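# Set the control box dial to 6

## Task

Rotate the dial on the control box until it reads 6, and make sure the control box is still upright afterwards.

## Robot and tools

Robot: two arms on a table. left_arm carries a five-finger left hand and sits on the +y side; right_arm carries a right hand. Calibrated bases in the scene frame: left_arm at (0, +0.318, 0) m with quat_wxyz (+1.000, 0, 0, +0.018); right_arm at (-0.016, -0.278, 0) m with quat_wxyz (+1.000, 0, 0, +0.005). A two-camera stand is fixed behind the arms. The scene has two reference images; show_instructions displays them.

Scene frame: origin at table-top height, halfway between the nominal bases. +z is up, +x points out over the table, +y toward left_arm. Image sides do not match arm names.

Hand point: a point fixed to each palm, 0.05 m in front of it and 0.15 m from the wrist mounting face along the fingers. Its +z runs along straight fingers and +y points out of the palm. On the right hand +x runs across the palm away from the thumb; on the left hand +x points toward the thumb. Straight fingertips reach 0.06 to 0.07 m past the point, with finger centre lines 0.06 m behind it along -y. A wrist bracket on the little-finger side can strike objects.

Row layout (28 numbers, each in [-1, 1], always all 28 even if one arm moves): left_arm dx, dy, dz, rx, ry, rz, then left thumb_turn, thumb_bend, index, middle, ring, little, force_limit, speed; then the same 14 for right_arm.
- dx..rz: an offset, not a pose. Measured from that arm's Hand target when the action or move begins, along the Hand target's own axes. 1.0 = 0.6 m or 180 degrees; rx, ry, rz form one rotation vector. Within one action, every row counts from that same start. Repeating an offset moves the arm further. Six zeros re-request the current Hand target.
- Finger numbers are absolute motor targets: -1 open (straight, thumb beside palm), +1 closed (curled, thumb in front of palm). There is no 'unchanged' value. To keep a hand as it is, resend its last executed eight numbers. If none were sent yet, send its hand_measured, hand_force_limit and hand_speed.
- force_limit: stopping force at the fingertip, about 0 N at -1 to 10 N at +1; the two thumb motors go to 15 N.
- speed: near zero at -1, rising to full at +0.48 and staying full up to +1. Full travel takes 0.49 s. Close at -0.94 or slower for a gentle grip.
- Open hand: all six at -1. Thumb turned in front (+1) with bent fingers grips things about 0.035 to 0.065 m thick, or handles down to 0.025 m.

Tools:
- execute_actions(actions, cameras): actions is a list of actions. Each action is a list of up to 15 rows, one per 1/30 s step, 0.5 s total; the last row is held if fewer are given. cameras: list of names, ["all"], or []. If left out, you get images only with an empty actions list.
- move(target, speed, blend, blocking, cameras): target is one 28-number row or a list of up to 15 rows. Every row is an offset from the same starting Hand targets, not from the previous row. The hand point follows a straight path there. speed: top speed in m/s, 0.002 to 4.3, default 0.25; turning is capped at twice that in rad/s. Give one number or one per target. blend: corner rounding radius in m; 0 stops at each target. All paths end together and are cut off after 10 s. blocking=false returns after about 0.5 s while the motion continues. Paths do not avoid obstacles or the other arm.
- wait(seconds 0 to 10): lets time pass with commands held.
- stop(): brakes the running move.
- zoom_image(camera, region=[x0, y0, x1, y1]): pixels from the top-left corner, at most 504 by 504, of that camera's newest image.
- finished_scene(scene=1): ends the scene permanently.
Cameras: cam_head_left, cam_head_right, cam_high, cam_low, cam_left_wrist, cam_right_wrist, each 896x504.

Results: end_effector_position (m) and end_effector_quat_wxyz in the scene frame, possibly off by a few cm. 'Hand target' is the last commanded pose after clipping, and the next offsets start from it. Also reported: joint positions, velocities (may say 'within noise' or be omitted) and torques, which include the arm's own weight. Hand lists have six entries in motor order: hand_measured; hand_stopped_by (moving, target, force, stalled, fault); and hand_load_n, which is positive when the finger is pushed open and near 0 if a grip is lost. hand_force_limit and hand_speed are echoed. move adds a 'move:' line with done, off_target, moving, held or fault, plus limits=paced (pose clipped) or limits=held (steps withheld). done means within 10 mm and 2 degrees; it says nothing about contact.

Behaviour to expect: friction and weight often leave a hand 1 to 3 cm (up to 5 cm) short of its command, mostly low. Send the remaining distance as a new offset; waiting will not close the gap. Commanded orientation is clipped to 40 degrees from the measured one. Small turns can shift the hand point noticeably. Blocked arms keep pushing until commanded back past the hand point. Finger motors only start when their target changes by at least 0.002. To squeeze harder, raise force_limit and send a target further closed than hand_measured.

Avoid: fast contacts and targets far beyond a contact point; paths near an arm's own base; arms touching each other or one hand gripping the other; knocking the control box over; anything leaving the table; heavy finger loads. Sustained pushing or outstretched holding heats motors: MOTOR HOT appears at 85 °C, and at 100 °C that arm goes limp for 30 to 60 s.

Each tool is called after "Emit:" as name([rows], argument=value, ...), one row to a line, values as JSON.

Reference images:

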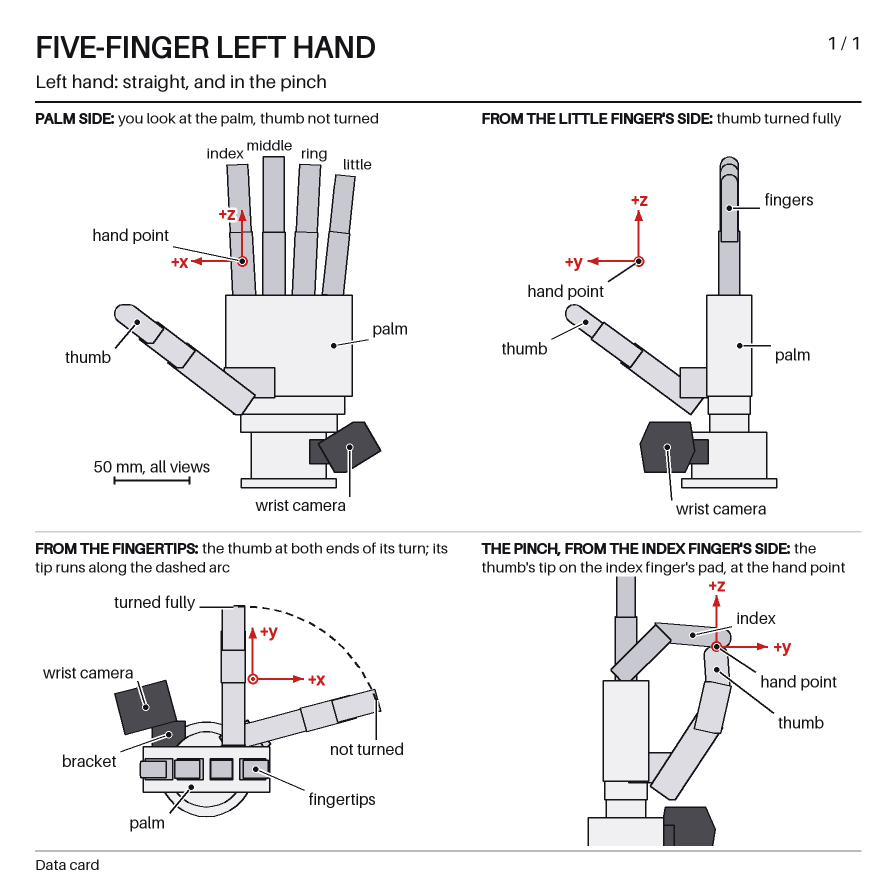

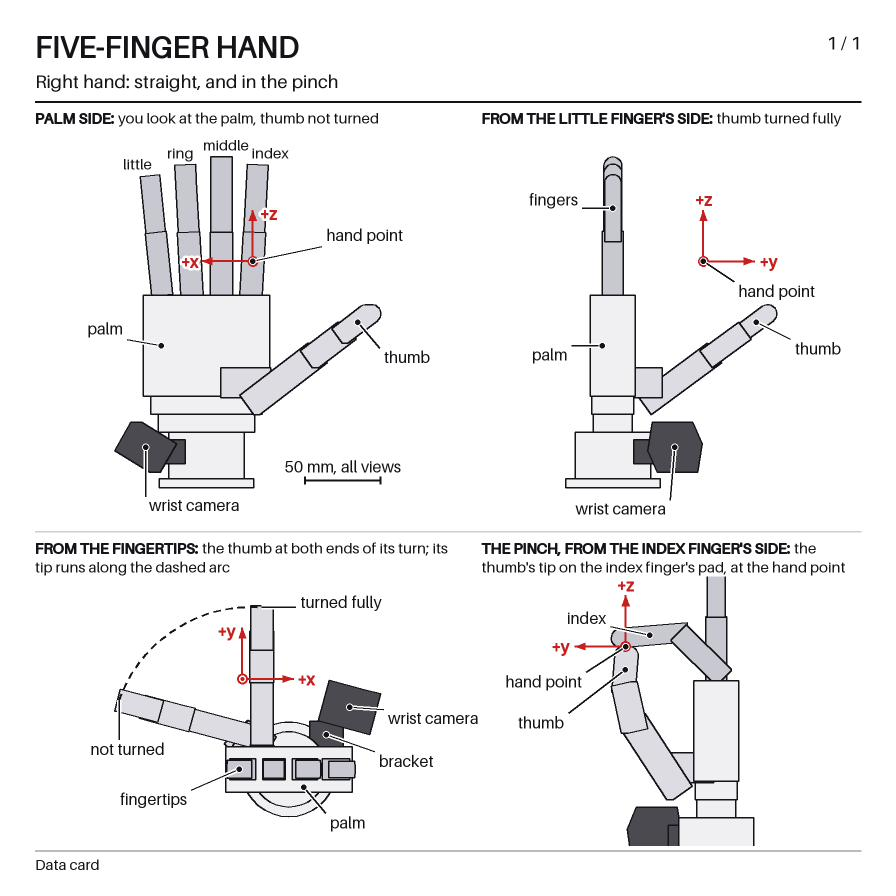

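## Session

Emit:
execute_actions(actions=[])

Scene clock: 0.00 s.
left_arm: end_effector_position=(+0.3224, +0.3518, +0.2498) hand_measured=(-1.000, -1.000, -1.000, -1.000, -1.000, -1.000) hand_load_n=(+0.0, +0.0, +0.0, +0.0, +0.0, +0.0) hand_stopped_by=(target, target, target, target, target, target) hand_force_limit=0.00 hand_speed=-0.80 end_effector_quat_wxyz=(-0.009, -0.035, +0.999, -0.007) | right_arm: end_effector_position=(+0.5523, -0.3425, +0.1824) hand_measured=(-1.000, -1.000, -1.000, -1.000, -1.000, -1.000) hand_load_n=(+0.0, +0.0, +0.0, +0.0, +0.0, +0.0) hand_stopped_by=(target, target, target, target, target, target) hand_force_limit=0.00 hand_speed=-0.80 end_effector_quat_wxyz=(-0.029, +0.962, +0.159, +0.218)
Joint positions: left_arm=[-0.091 1.285 1.299 -1.601 0.016 1.444] | right_arm=[-0.055 1.574 1.387 -0.962 -0.144 -1.912]
Joint velocities: within noise
Joint torques (N m): no reading
Motor temperatures (°C): left_arm=[29 31 30 29 28 29] | right_arm=[31 32 28 31 31 31]
Heat: left arm: hottest shoulder 31 °C; right arm: hottest shoulder 32 °C.
Hand target: left_arm +0.3300, +0.3521, +0.2590; +0.007, -0.037, +0.999, -0.007 | right_arm +0.5627, -0.3421, +0.1954; -0.027, +0.958, +0.161, +0.234

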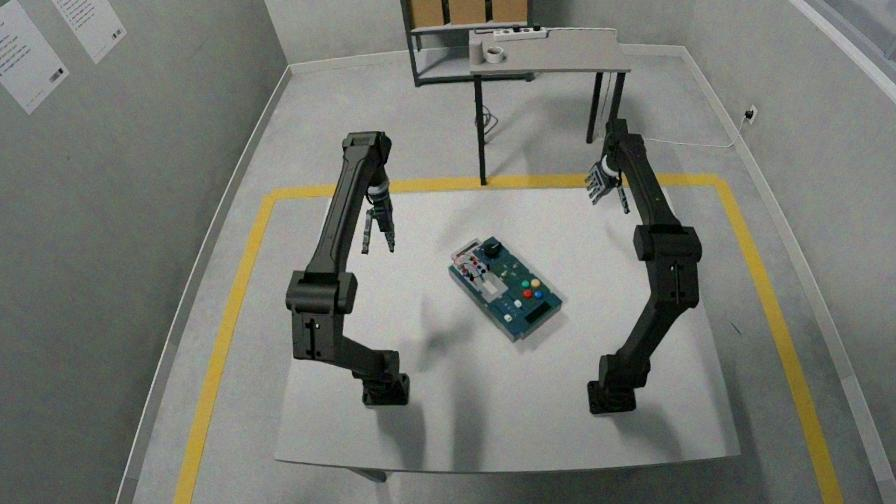

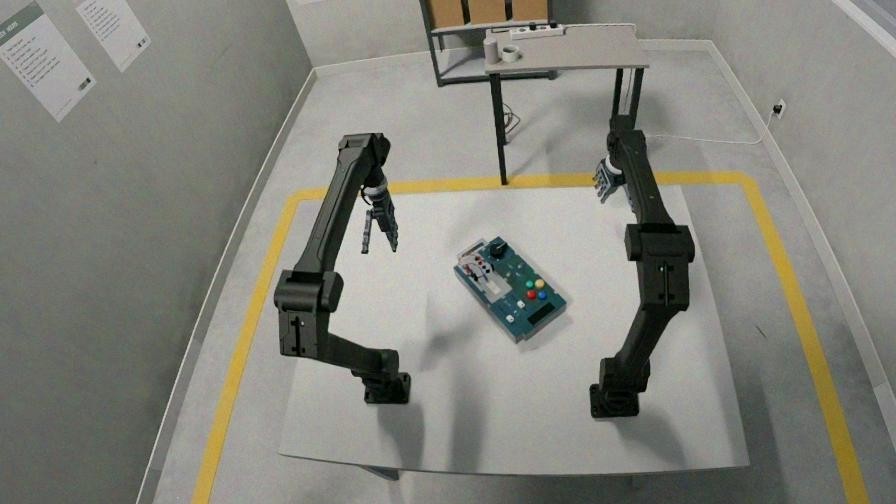

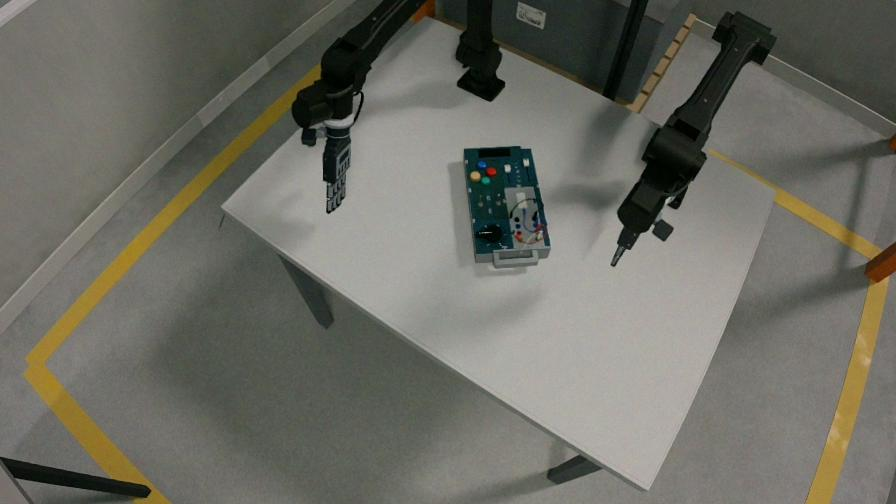

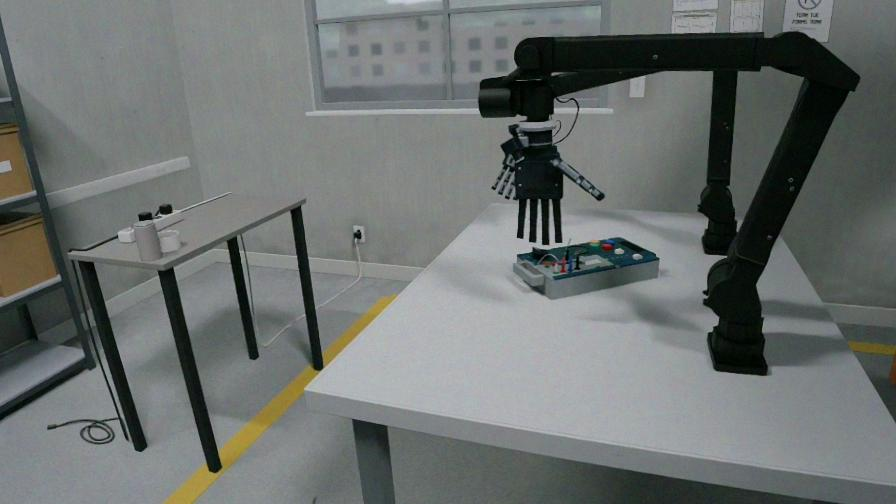

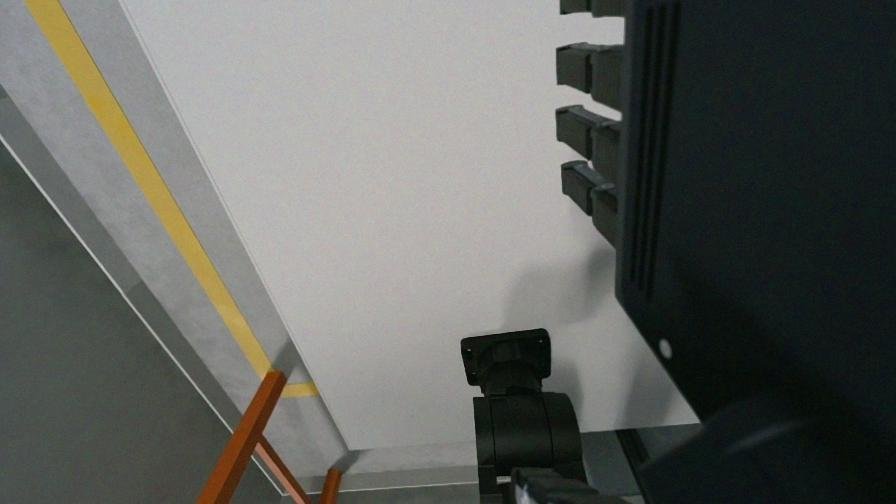

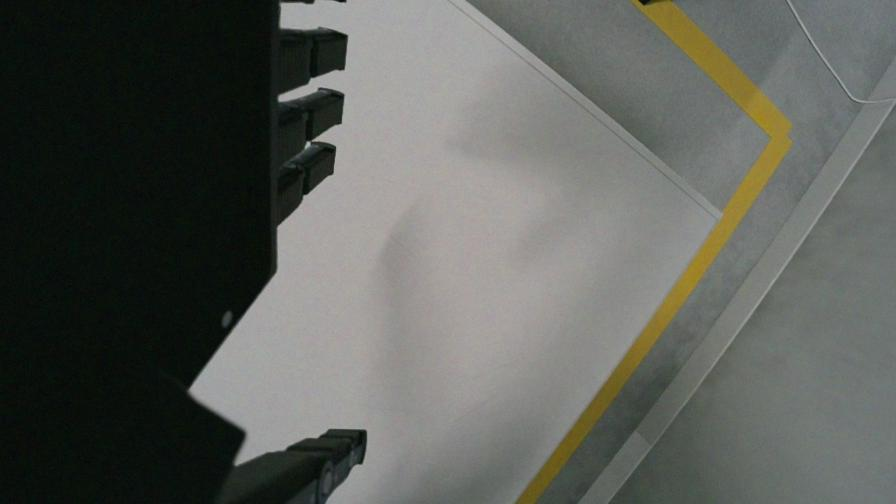

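Emit:
zoom_image(camera="cam_head_left", region=[430, 220, 580, 350])

Emit:
zoom_image(camera="cam_high", region=[445, 135, 575, 275])

Emit:
zoom_image(camera="cam_low", region=[490, 200, 690, 310])

Emit:
zoom_image(camera="cam_head_right", region=[430, 220, 580, 350])

Scaled by 3.360 from the camera's 896x504 image, which has a finer 1280x720 frame.

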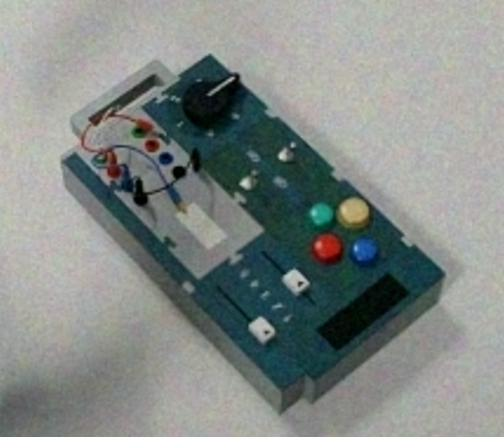

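Scaled by 3.600 from the camera's 896x504 image, which has a finer 1280x720 frame.

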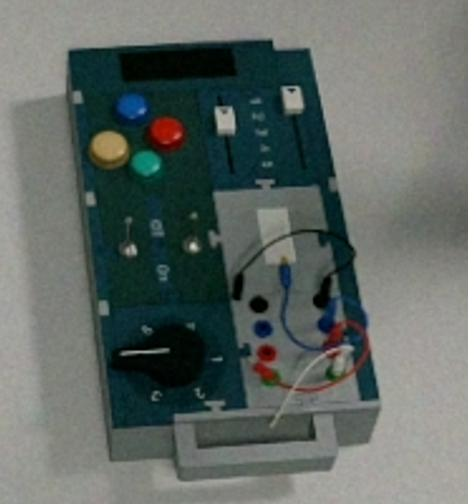

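Scaled by 2.520 from the camera's 896x504 image, which has a finer 1280x720 frame.

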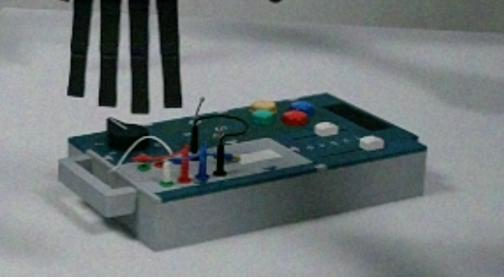

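Scaled by 3.360 from the camera's 896x504 image, which has a finer 1280x720 frame.

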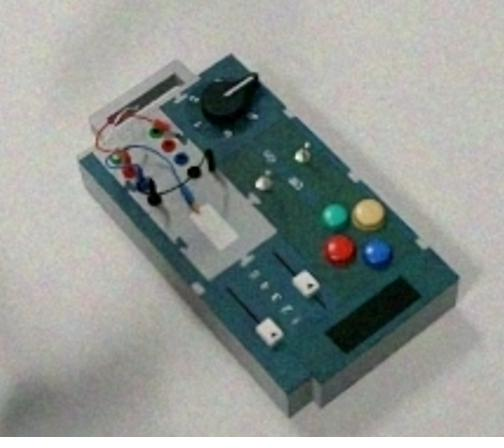

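Emit:
zoom_image(camera="cam_high", region=[470, 215, 520, 255])

Emit:
zoom_image(camera="cam_head_right", region=[480, 230, 520, 265])

Emit:
zoom_image(camera="cam_head_left", region=[470, 230, 510, 265])

Emit:
zoom_image(camera="cam_low", region=[510, 230, 590, 300])

Scaled by 10.080 from the camera's 896x504 image, which has a finer 1280x720 frame.

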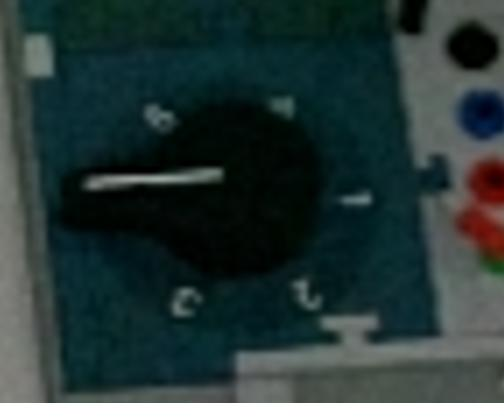

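Scaled by 12.600 from the camera's 896x504 image, which has a finer 1280x720 frame.

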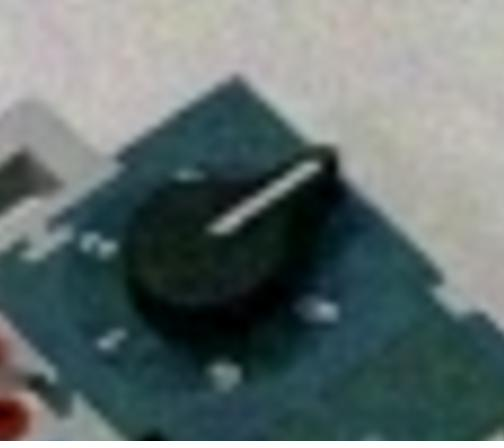

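Scaled by 12.600 from the camera's 896x504 image, which has a finer 1280x720 frame.

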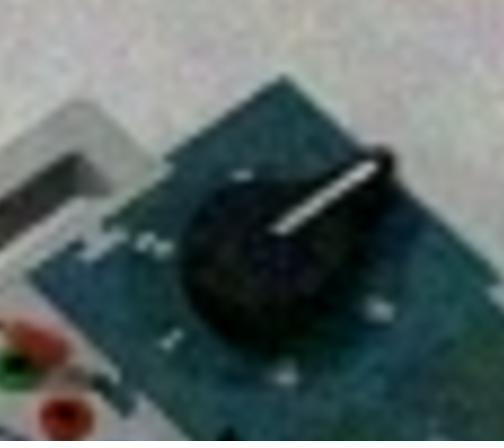

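Scaled by 6.300 from the camera's 896x504 image, which has a finer 1280x720 frame.

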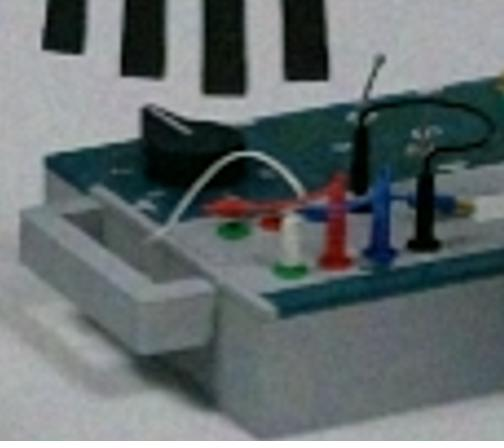

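Emit:
move(target=[0,0,0,0,0,0,-1,-1,-1,-1,-1,-1,0,-0.8,0.0293,-0.472,-0.0997,-0.138,-0.110,0.593,-1,-1,-1,1,1,1,0,-0.2], speed=0.4, cameras=["all"])

Scene clock: 11.20 s.
left_arm: end_effector_position=(+0.3224, +0.3518, +0.2498) hand_measured=(-1.000, -1.000, -1.000, -1.000, -1.000, -1.000) hand_load_n=(+0.0, +0.0, +0.0, +0.0, +0.0, +0.0) hand_stopped_by=(target, target, target, target, target, target) hand_force_limit=0.00 hand_speed=-0.80 end_effector_quat_wxyz=(-0.009, -0.035, +0.999, -0.007) | right_arm: end_effector_position=(+0.4472, -0.0848, +0.2415) hand_measured=(-1.000, -1.000, -1.000, +1.000, +1.000, +1.000) hand_load_n=(+0.0, +0.0, +0.0, +0.0, +0.0, +0.0) hand_stopped_by=(target, target, target, target, target, target) hand_force_limit=0.00 hand_speed=-0.20 end_effector_quat_wxyz=(+0.009, +0.711, -0.703, -0.006)
Joint positions: left_arm=[-0.091 1.285 1.299 -1.601 0.016 1.444] | right_arm=[0.291 1.799 1.863 -1.657 -0.002 0.29]
Joint torques (N m): left_arm=[0.26 -6.71 9.73 0.66 -0.06 0.09] | right_arm=[2.08 -12.1 13.41 -0.99 0.02 0.17]
Heat: left arm: hottest elbow 32 °C; right arm: hottest shoulder 32 °C.
Hand target: left_arm +0.3300, +0.3521, +0.2590; +0.007, -0.037, +0.999, -0.007 | right_arm +0.4598, -0.0765, +0.2500; -0.001, +0.707, -0.707, +0.000
Off the commanded pose: left_arm 0.012 m, 2 deg | right_arm 0.017 m, 1 deg.
move: off_target (left_arm, right_arm)

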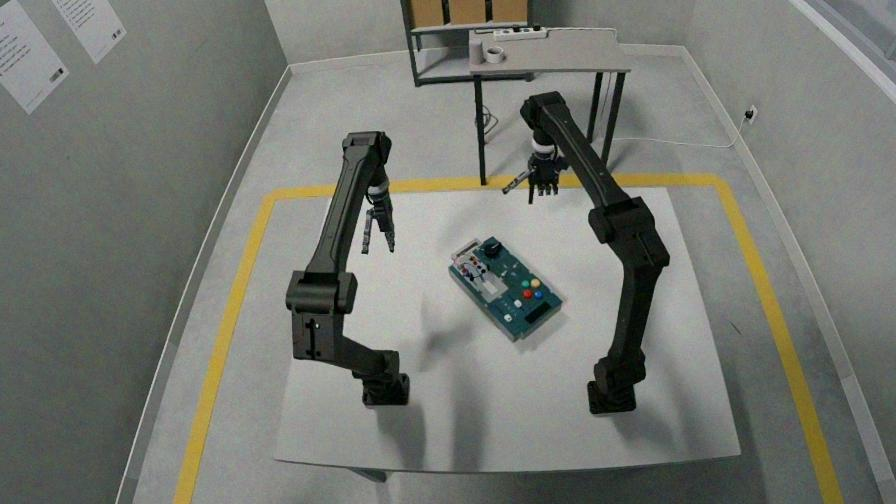

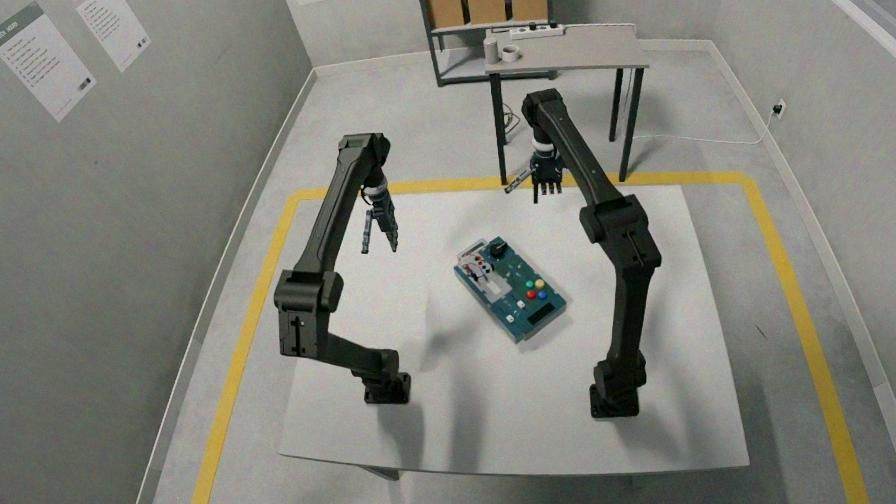

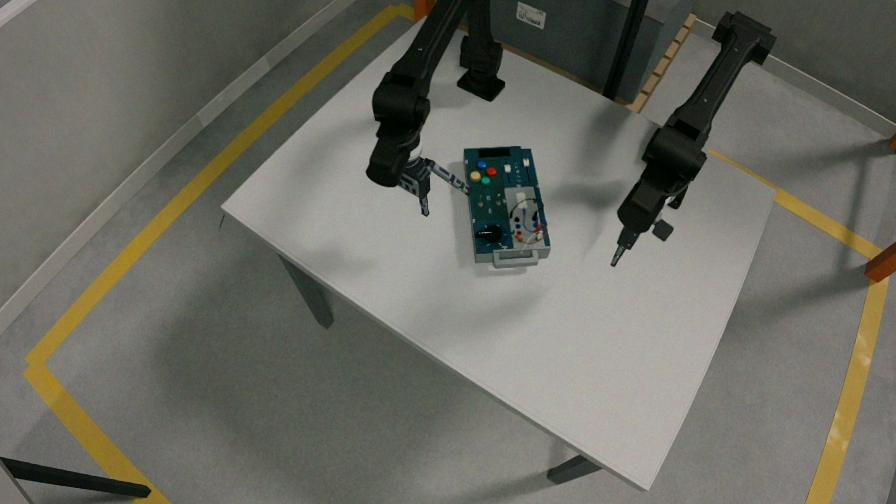

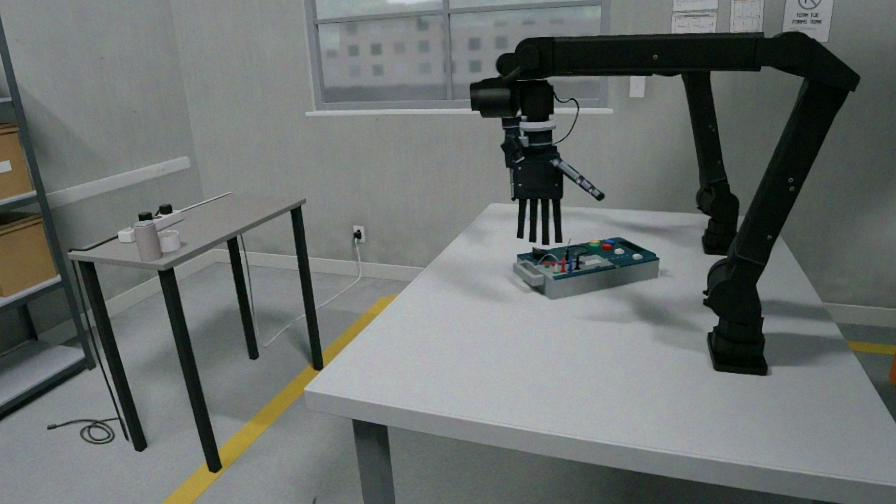

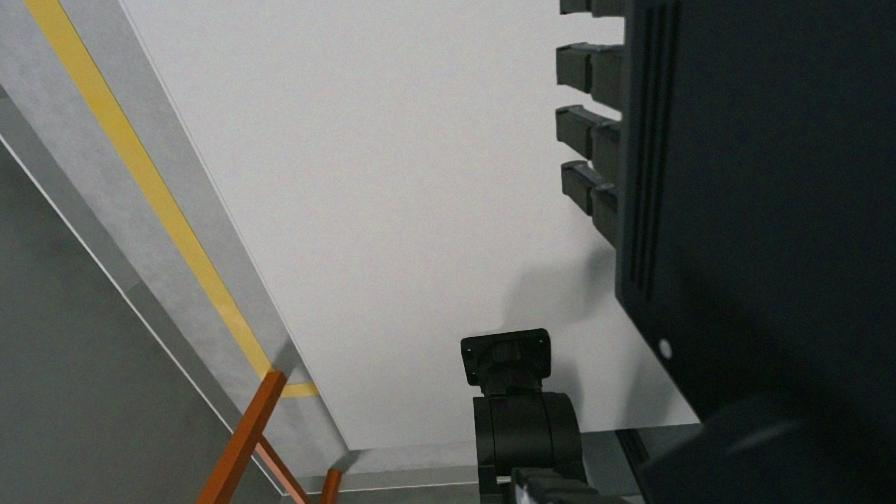

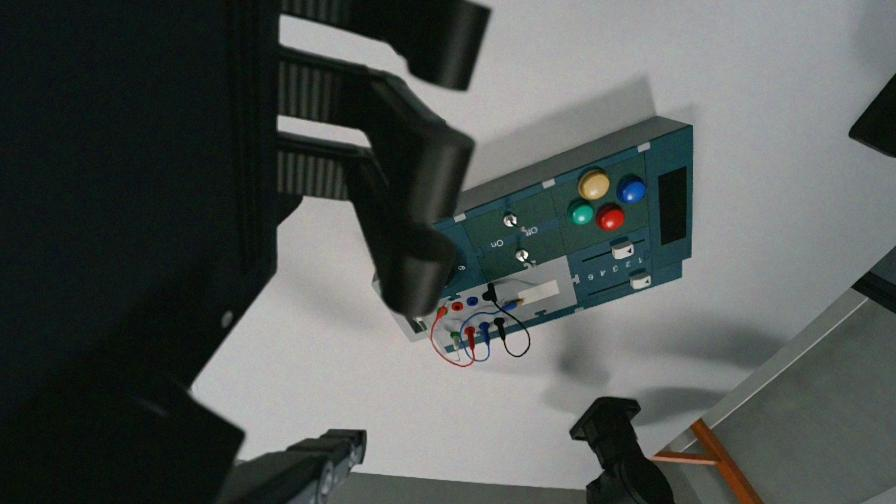

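Emit:
zoom_image(camera="cam_right_wrist", region=[400, 200, 560, 340])

Emit:
zoom_image(camera="cam_high", region=[420, 180, 520, 260])

Scaled by 3.150 from the camera's 896x504 image, which has a finer 1280x720 frame.

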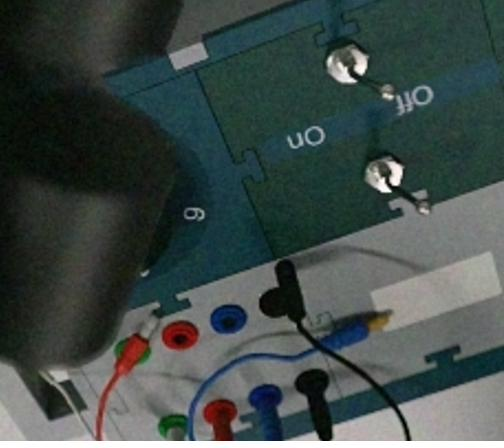

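Scaled by 5.040 from the camera's 896x504 image, which has a finer 1280x720 frame.

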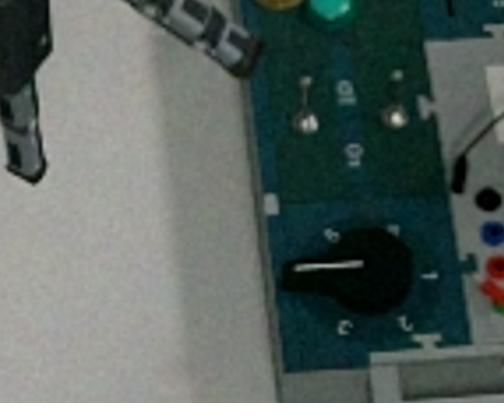

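Emit:
move(target=[0,0,0,0,0,0,-1,-1,-1,-1,-1,-1,0,-0.8,-0.169,0.0913,0.0883,0,0,0,-1,-1,-1,1,1,1,0,-0.2], speed=0.3, cameras=["all"])

Emit:
zoom_image(camera="cam_high", region=[440, 170, 560, 270])

Emit:
zoom_image(camera="cam_head_left", region=[440, 190, 560, 290])

Emit:
zoom_image(camera="cam_low", region=[480, 180, 640, 300])

Emit:
zoom_image(camera="cam_head_right", region=[440, 190, 560, 290])

Scene clock: 14.93 s.
left_arm: end_effector_position=(+0.3224, +0.3518, +0.2498) hand_measured=(-1.000, -1.000, -1.000, -1.000, -1.000, -1.000) hand_load_n=(+0.0, +0.0, +0.0, +0.0, +0.0, +0.0) hand_stopped_by=(target, target, target, target, target, target) hand_force_limit=0.00 hand_speed=-0.80 end_effector_quat_wxyz=(-0.009, -0.035, +0.999, -0.007) | right_arm: end_effector_position=(+0.4005, +0.0245, +0.1980) hand_measured=(-1.000, -1.000, -1.000, +1.000, +1.000, +1.000) hand_load_n=(+0.0, +0.0, +0.0, +0.0, +0.0, +0.5) hand_stopped_by=(target, target, target, target, target, target) hand_force_limit=0.00 hand_speed=-0.20 end_effector_quat_wxyz=(+0.008, +0.716, -0.698, -0.001)
Joint positions: left_arm=[-0.091 1.285 1.299 -1.601 0.016 1.444] | right_arm=[0.511 1.798 1.749 -1.538 0.002 0.495]
Joint torques (N m): left_arm=[0.15 -6.18 9.72 0.58 -0.02 0.09] | right_arm=[0.85 -14.27 8.2 0.28 0.18 0.17]
Heat: left arm: hottest elbow 33 °C; right arm: hottest shoulder 32 °C.
Hand target: left_arm +0.3300, +0.3521, +0.2590; +0.007, -0.037, +0.999, -0.007 | right_arm +0.4051, +0.0249, +0.1972; -0.001, +0.707, -0.707, +0.000
Off the commanded pose: left_arm 0.012 m, 2 deg | right_arm 0.005 m, 2 deg.
move: off_target (left_arm)

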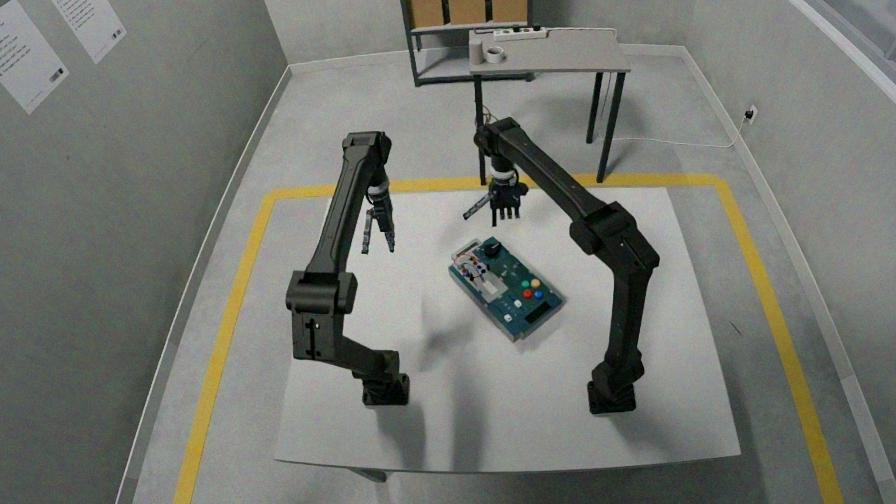

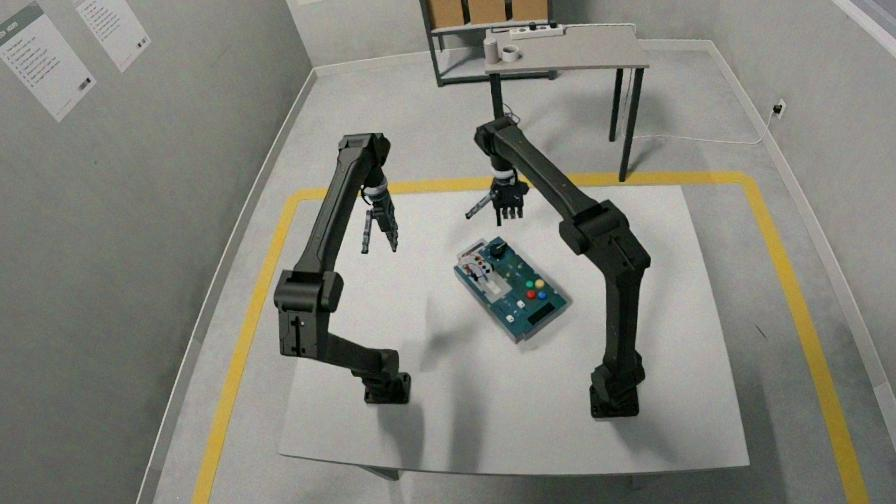

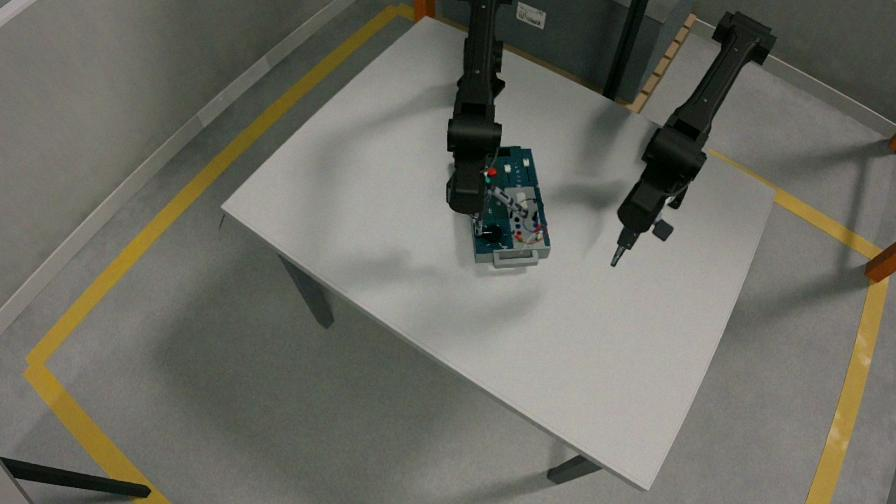

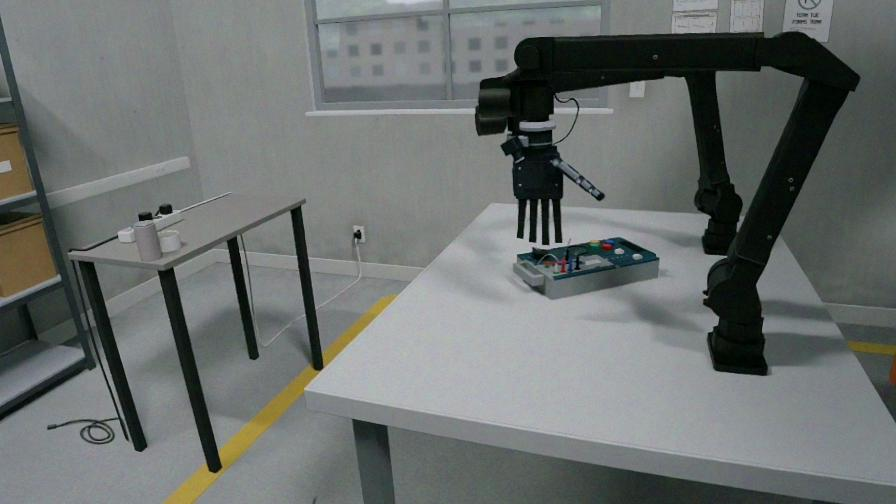

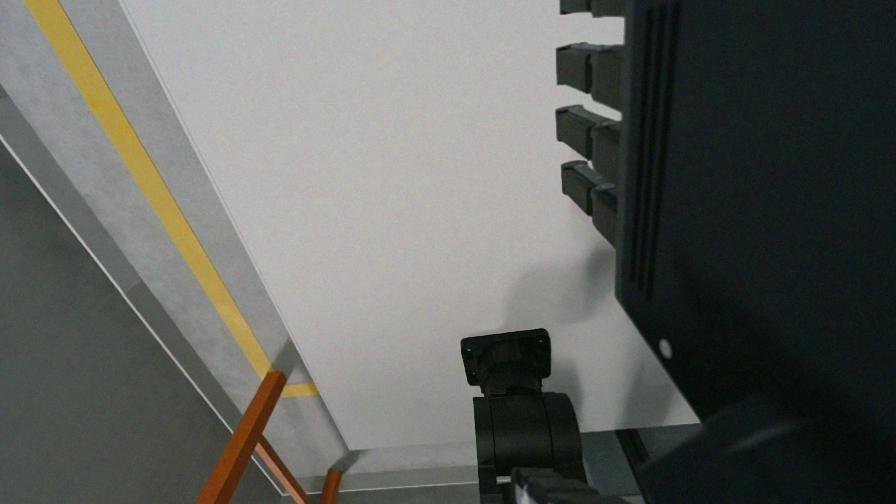

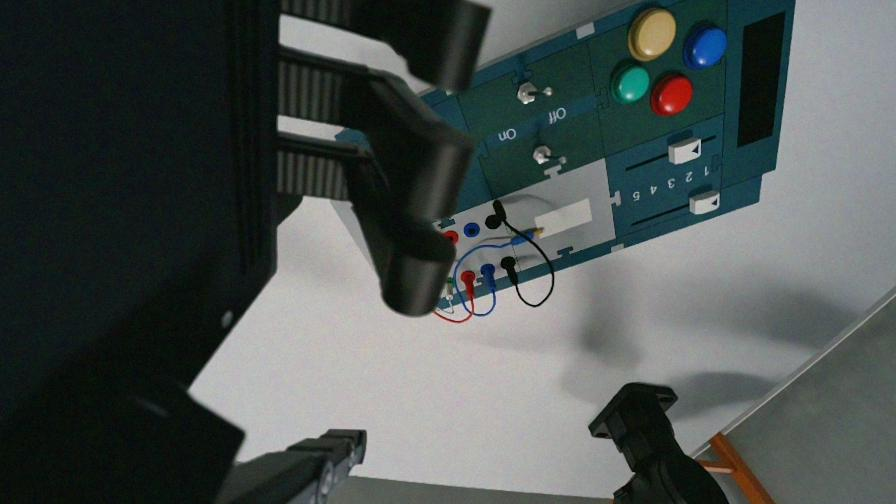

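Scaled by 4.200 from the camera's 896x504 image, which has a finer 1280x720 frame.

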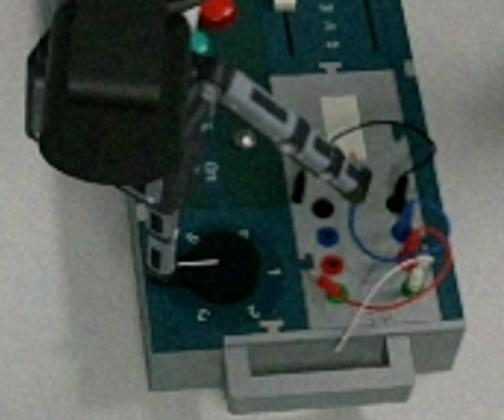

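Scaled by 4.200 from the camera's 896x504 image, which has a finer 1280x720 frame.

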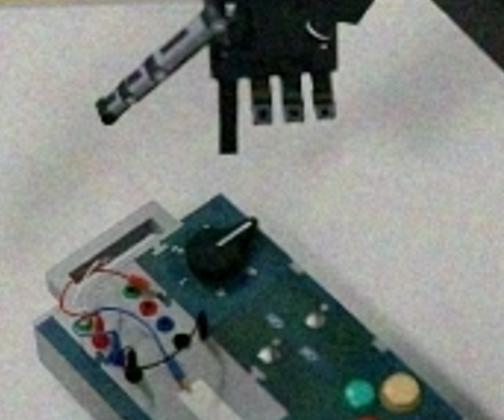

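Scaled by 3.150 from the camera's 896x504 image, which has a finer 1280x720 frame.

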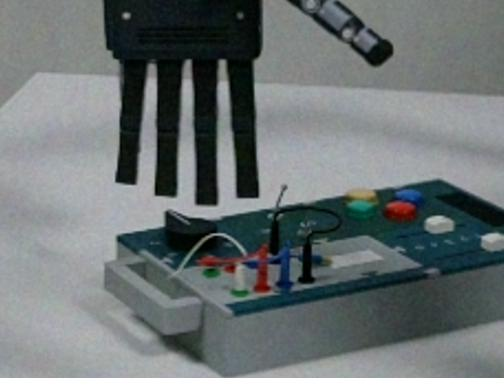

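Scaled by 4.200 from the camera's 896x504 image, which has a finer 1280x720 frame.

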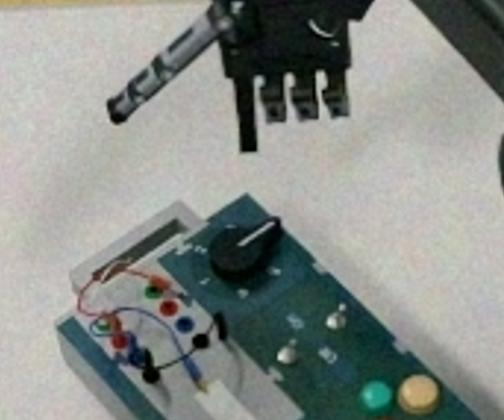

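Emit:
move(target=[0,0,0,0,0,0,-1,-1,-1,-1,-1,-1,0,-0.8,0.0165,-0.0115,0.0787,0,0,0,-1,-1,-1,1,1,1,0,-0.2], speed=0.15, cameras=["cam_head_left","cam_head_right","cam_high","cam_low","cam_right_wrist"])

Emit:
zoom_image(camera="cam_high", region=[460, 200, 530, 270])

Emit:
zoom_image(camera="cam_head_left", region=[460, 200, 530, 270])

Emit:
zoom_image(camera="cam_head_right", region=[465, 200, 535, 270])

Scene clock: 17.53 s.
left_arm: end_effector_position=(+0.3224, +0.3518, +0.2498) hand_measured=(-1.000, -1.000, -1.000, -1.000, -1.000, -1.000) hand_load_n=(+0.0, +0.0, +0.0, +0.0, +0.0, +0.0) hand_stopped_by=(target, target, target, target, target, target) hand_force_limit=0.00 hand_speed=-0.80 end_effector_quat_wxyz=(-0.009, -0.035, +0.999, -0.007) | right_arm: end_effector_position=(+0.4076, +0.0164, +0.1597) hand_measured=(-1.000, -1.000, -1.000, +1.000, +1.000, +1.000) hand_load_n=(+0.5, +0.0, +0.0, +0.0, +0.0, +0.0) hand_stopped_by=(target, target, target, target, target, target) hand_force_limit=0.00 hand_speed=-0.20 end_effector_quat_wxyz=(+0.000, +0.709, -0.705, +0.001)
Joint positions: left_arm=[-0.091 1.285 1.299 -1.601 0.016 1.444] | right_arm=[0.49 1.798 1.651 -1.422 0.002 0.495]
Joint torques (N m): left_arm=[0.73 -6.24 9.81 0.66 -0.06 0.11] | right_arm=[0.79 -12.75 7.99 0.31 0.19 -0.07]
Heat: left arm: hottest elbow 33 °C; right arm: hottest shoulder 32 °C.
Hand target: left_arm +0.3300, +0.3521, +0.2590; +0.007, -0.037, +0.999, -0.007 | right_arm +0.4120, +0.0151, +0.1500; -0.001, +0.707, -0.707, +0.000
Off the commanded pose: left_arm 0.012 m, 2 deg | right_arm 0.011 m, 0 deg.
move: off_target (left_arm, right_arm)
Images, in order (width x height): cam_head_left 896x504, cam_head_right 896x504, cam_high 896x504, cam_low 896x504, cam_right_wrist 896x504.

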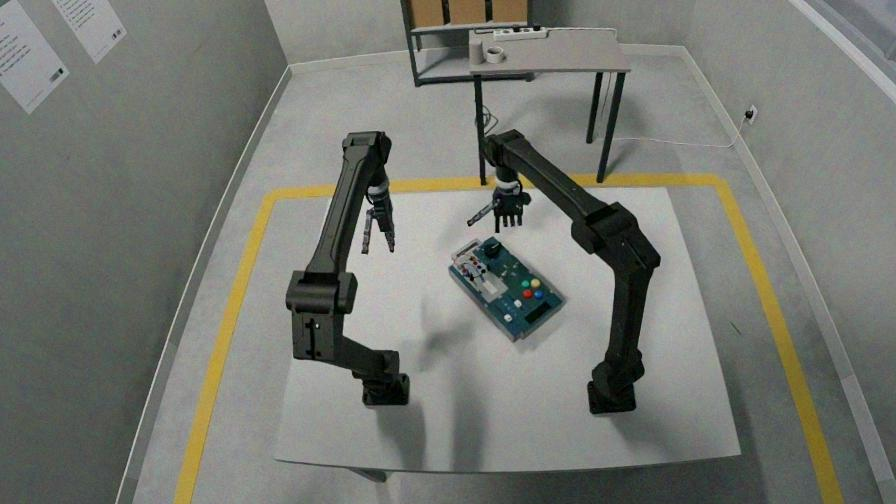

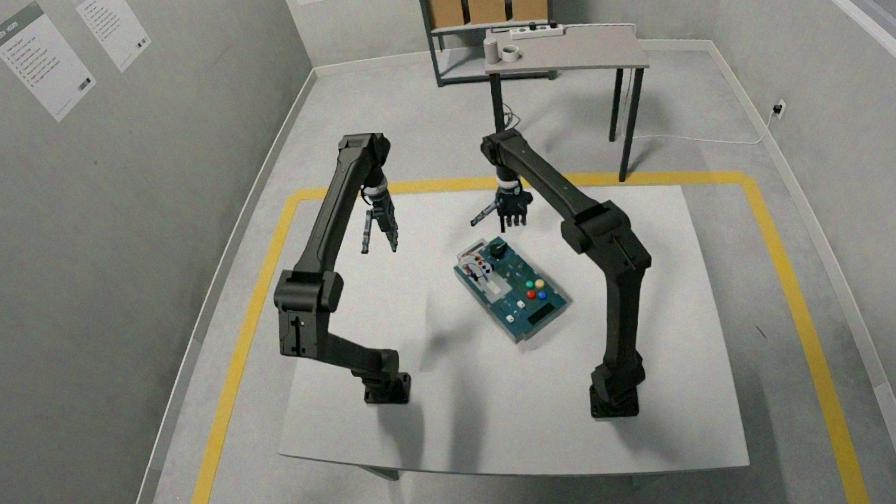

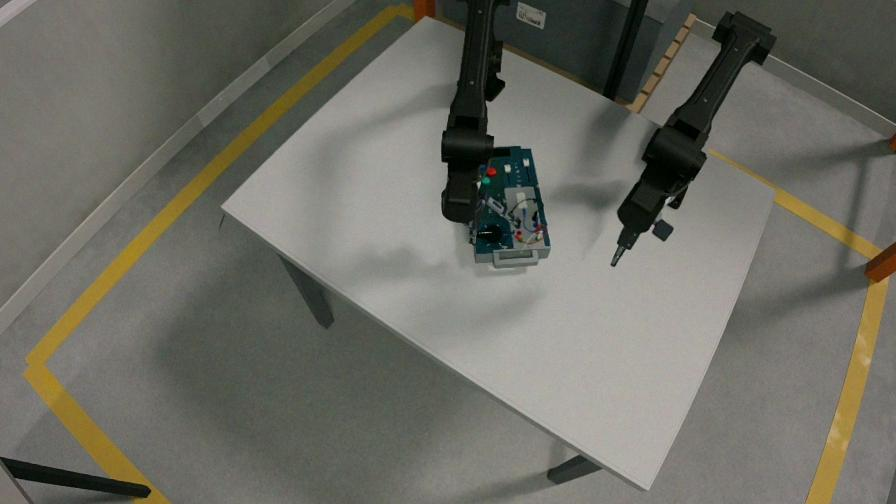

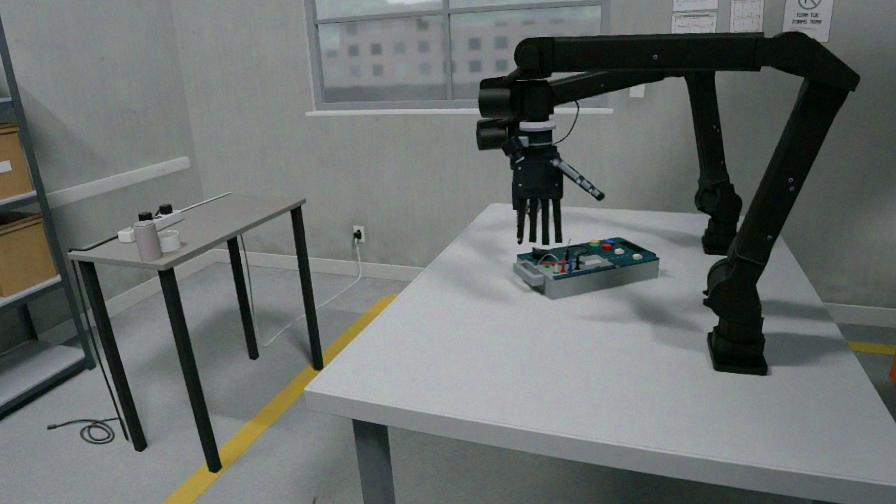

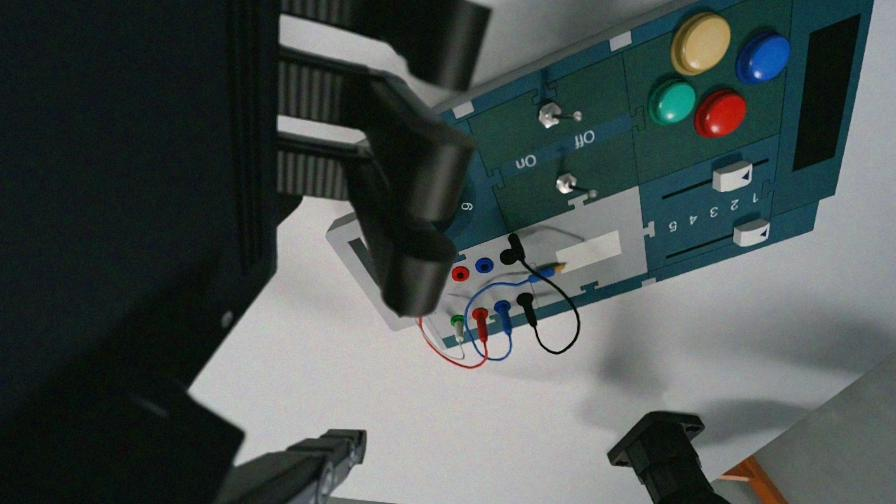

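Scaled by 7.200 from the camera's 896x504 image, which has a finer 1280x720 frame.

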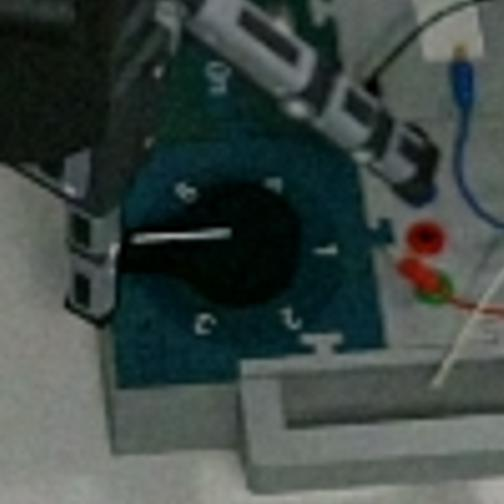

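Scaled by 7.200 from the camera's 896x504 image, which has a finer 1280x720 frame.

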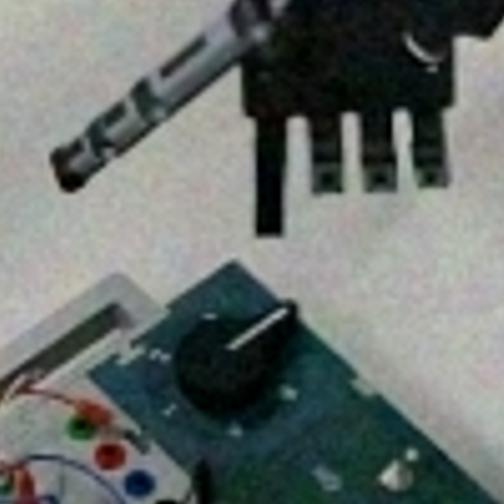

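Scaled by 7.200 from the camera's 896x504 image, which has a finer 1280x720 frame.

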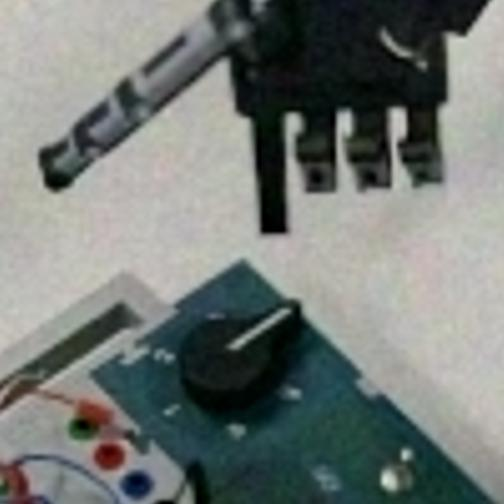

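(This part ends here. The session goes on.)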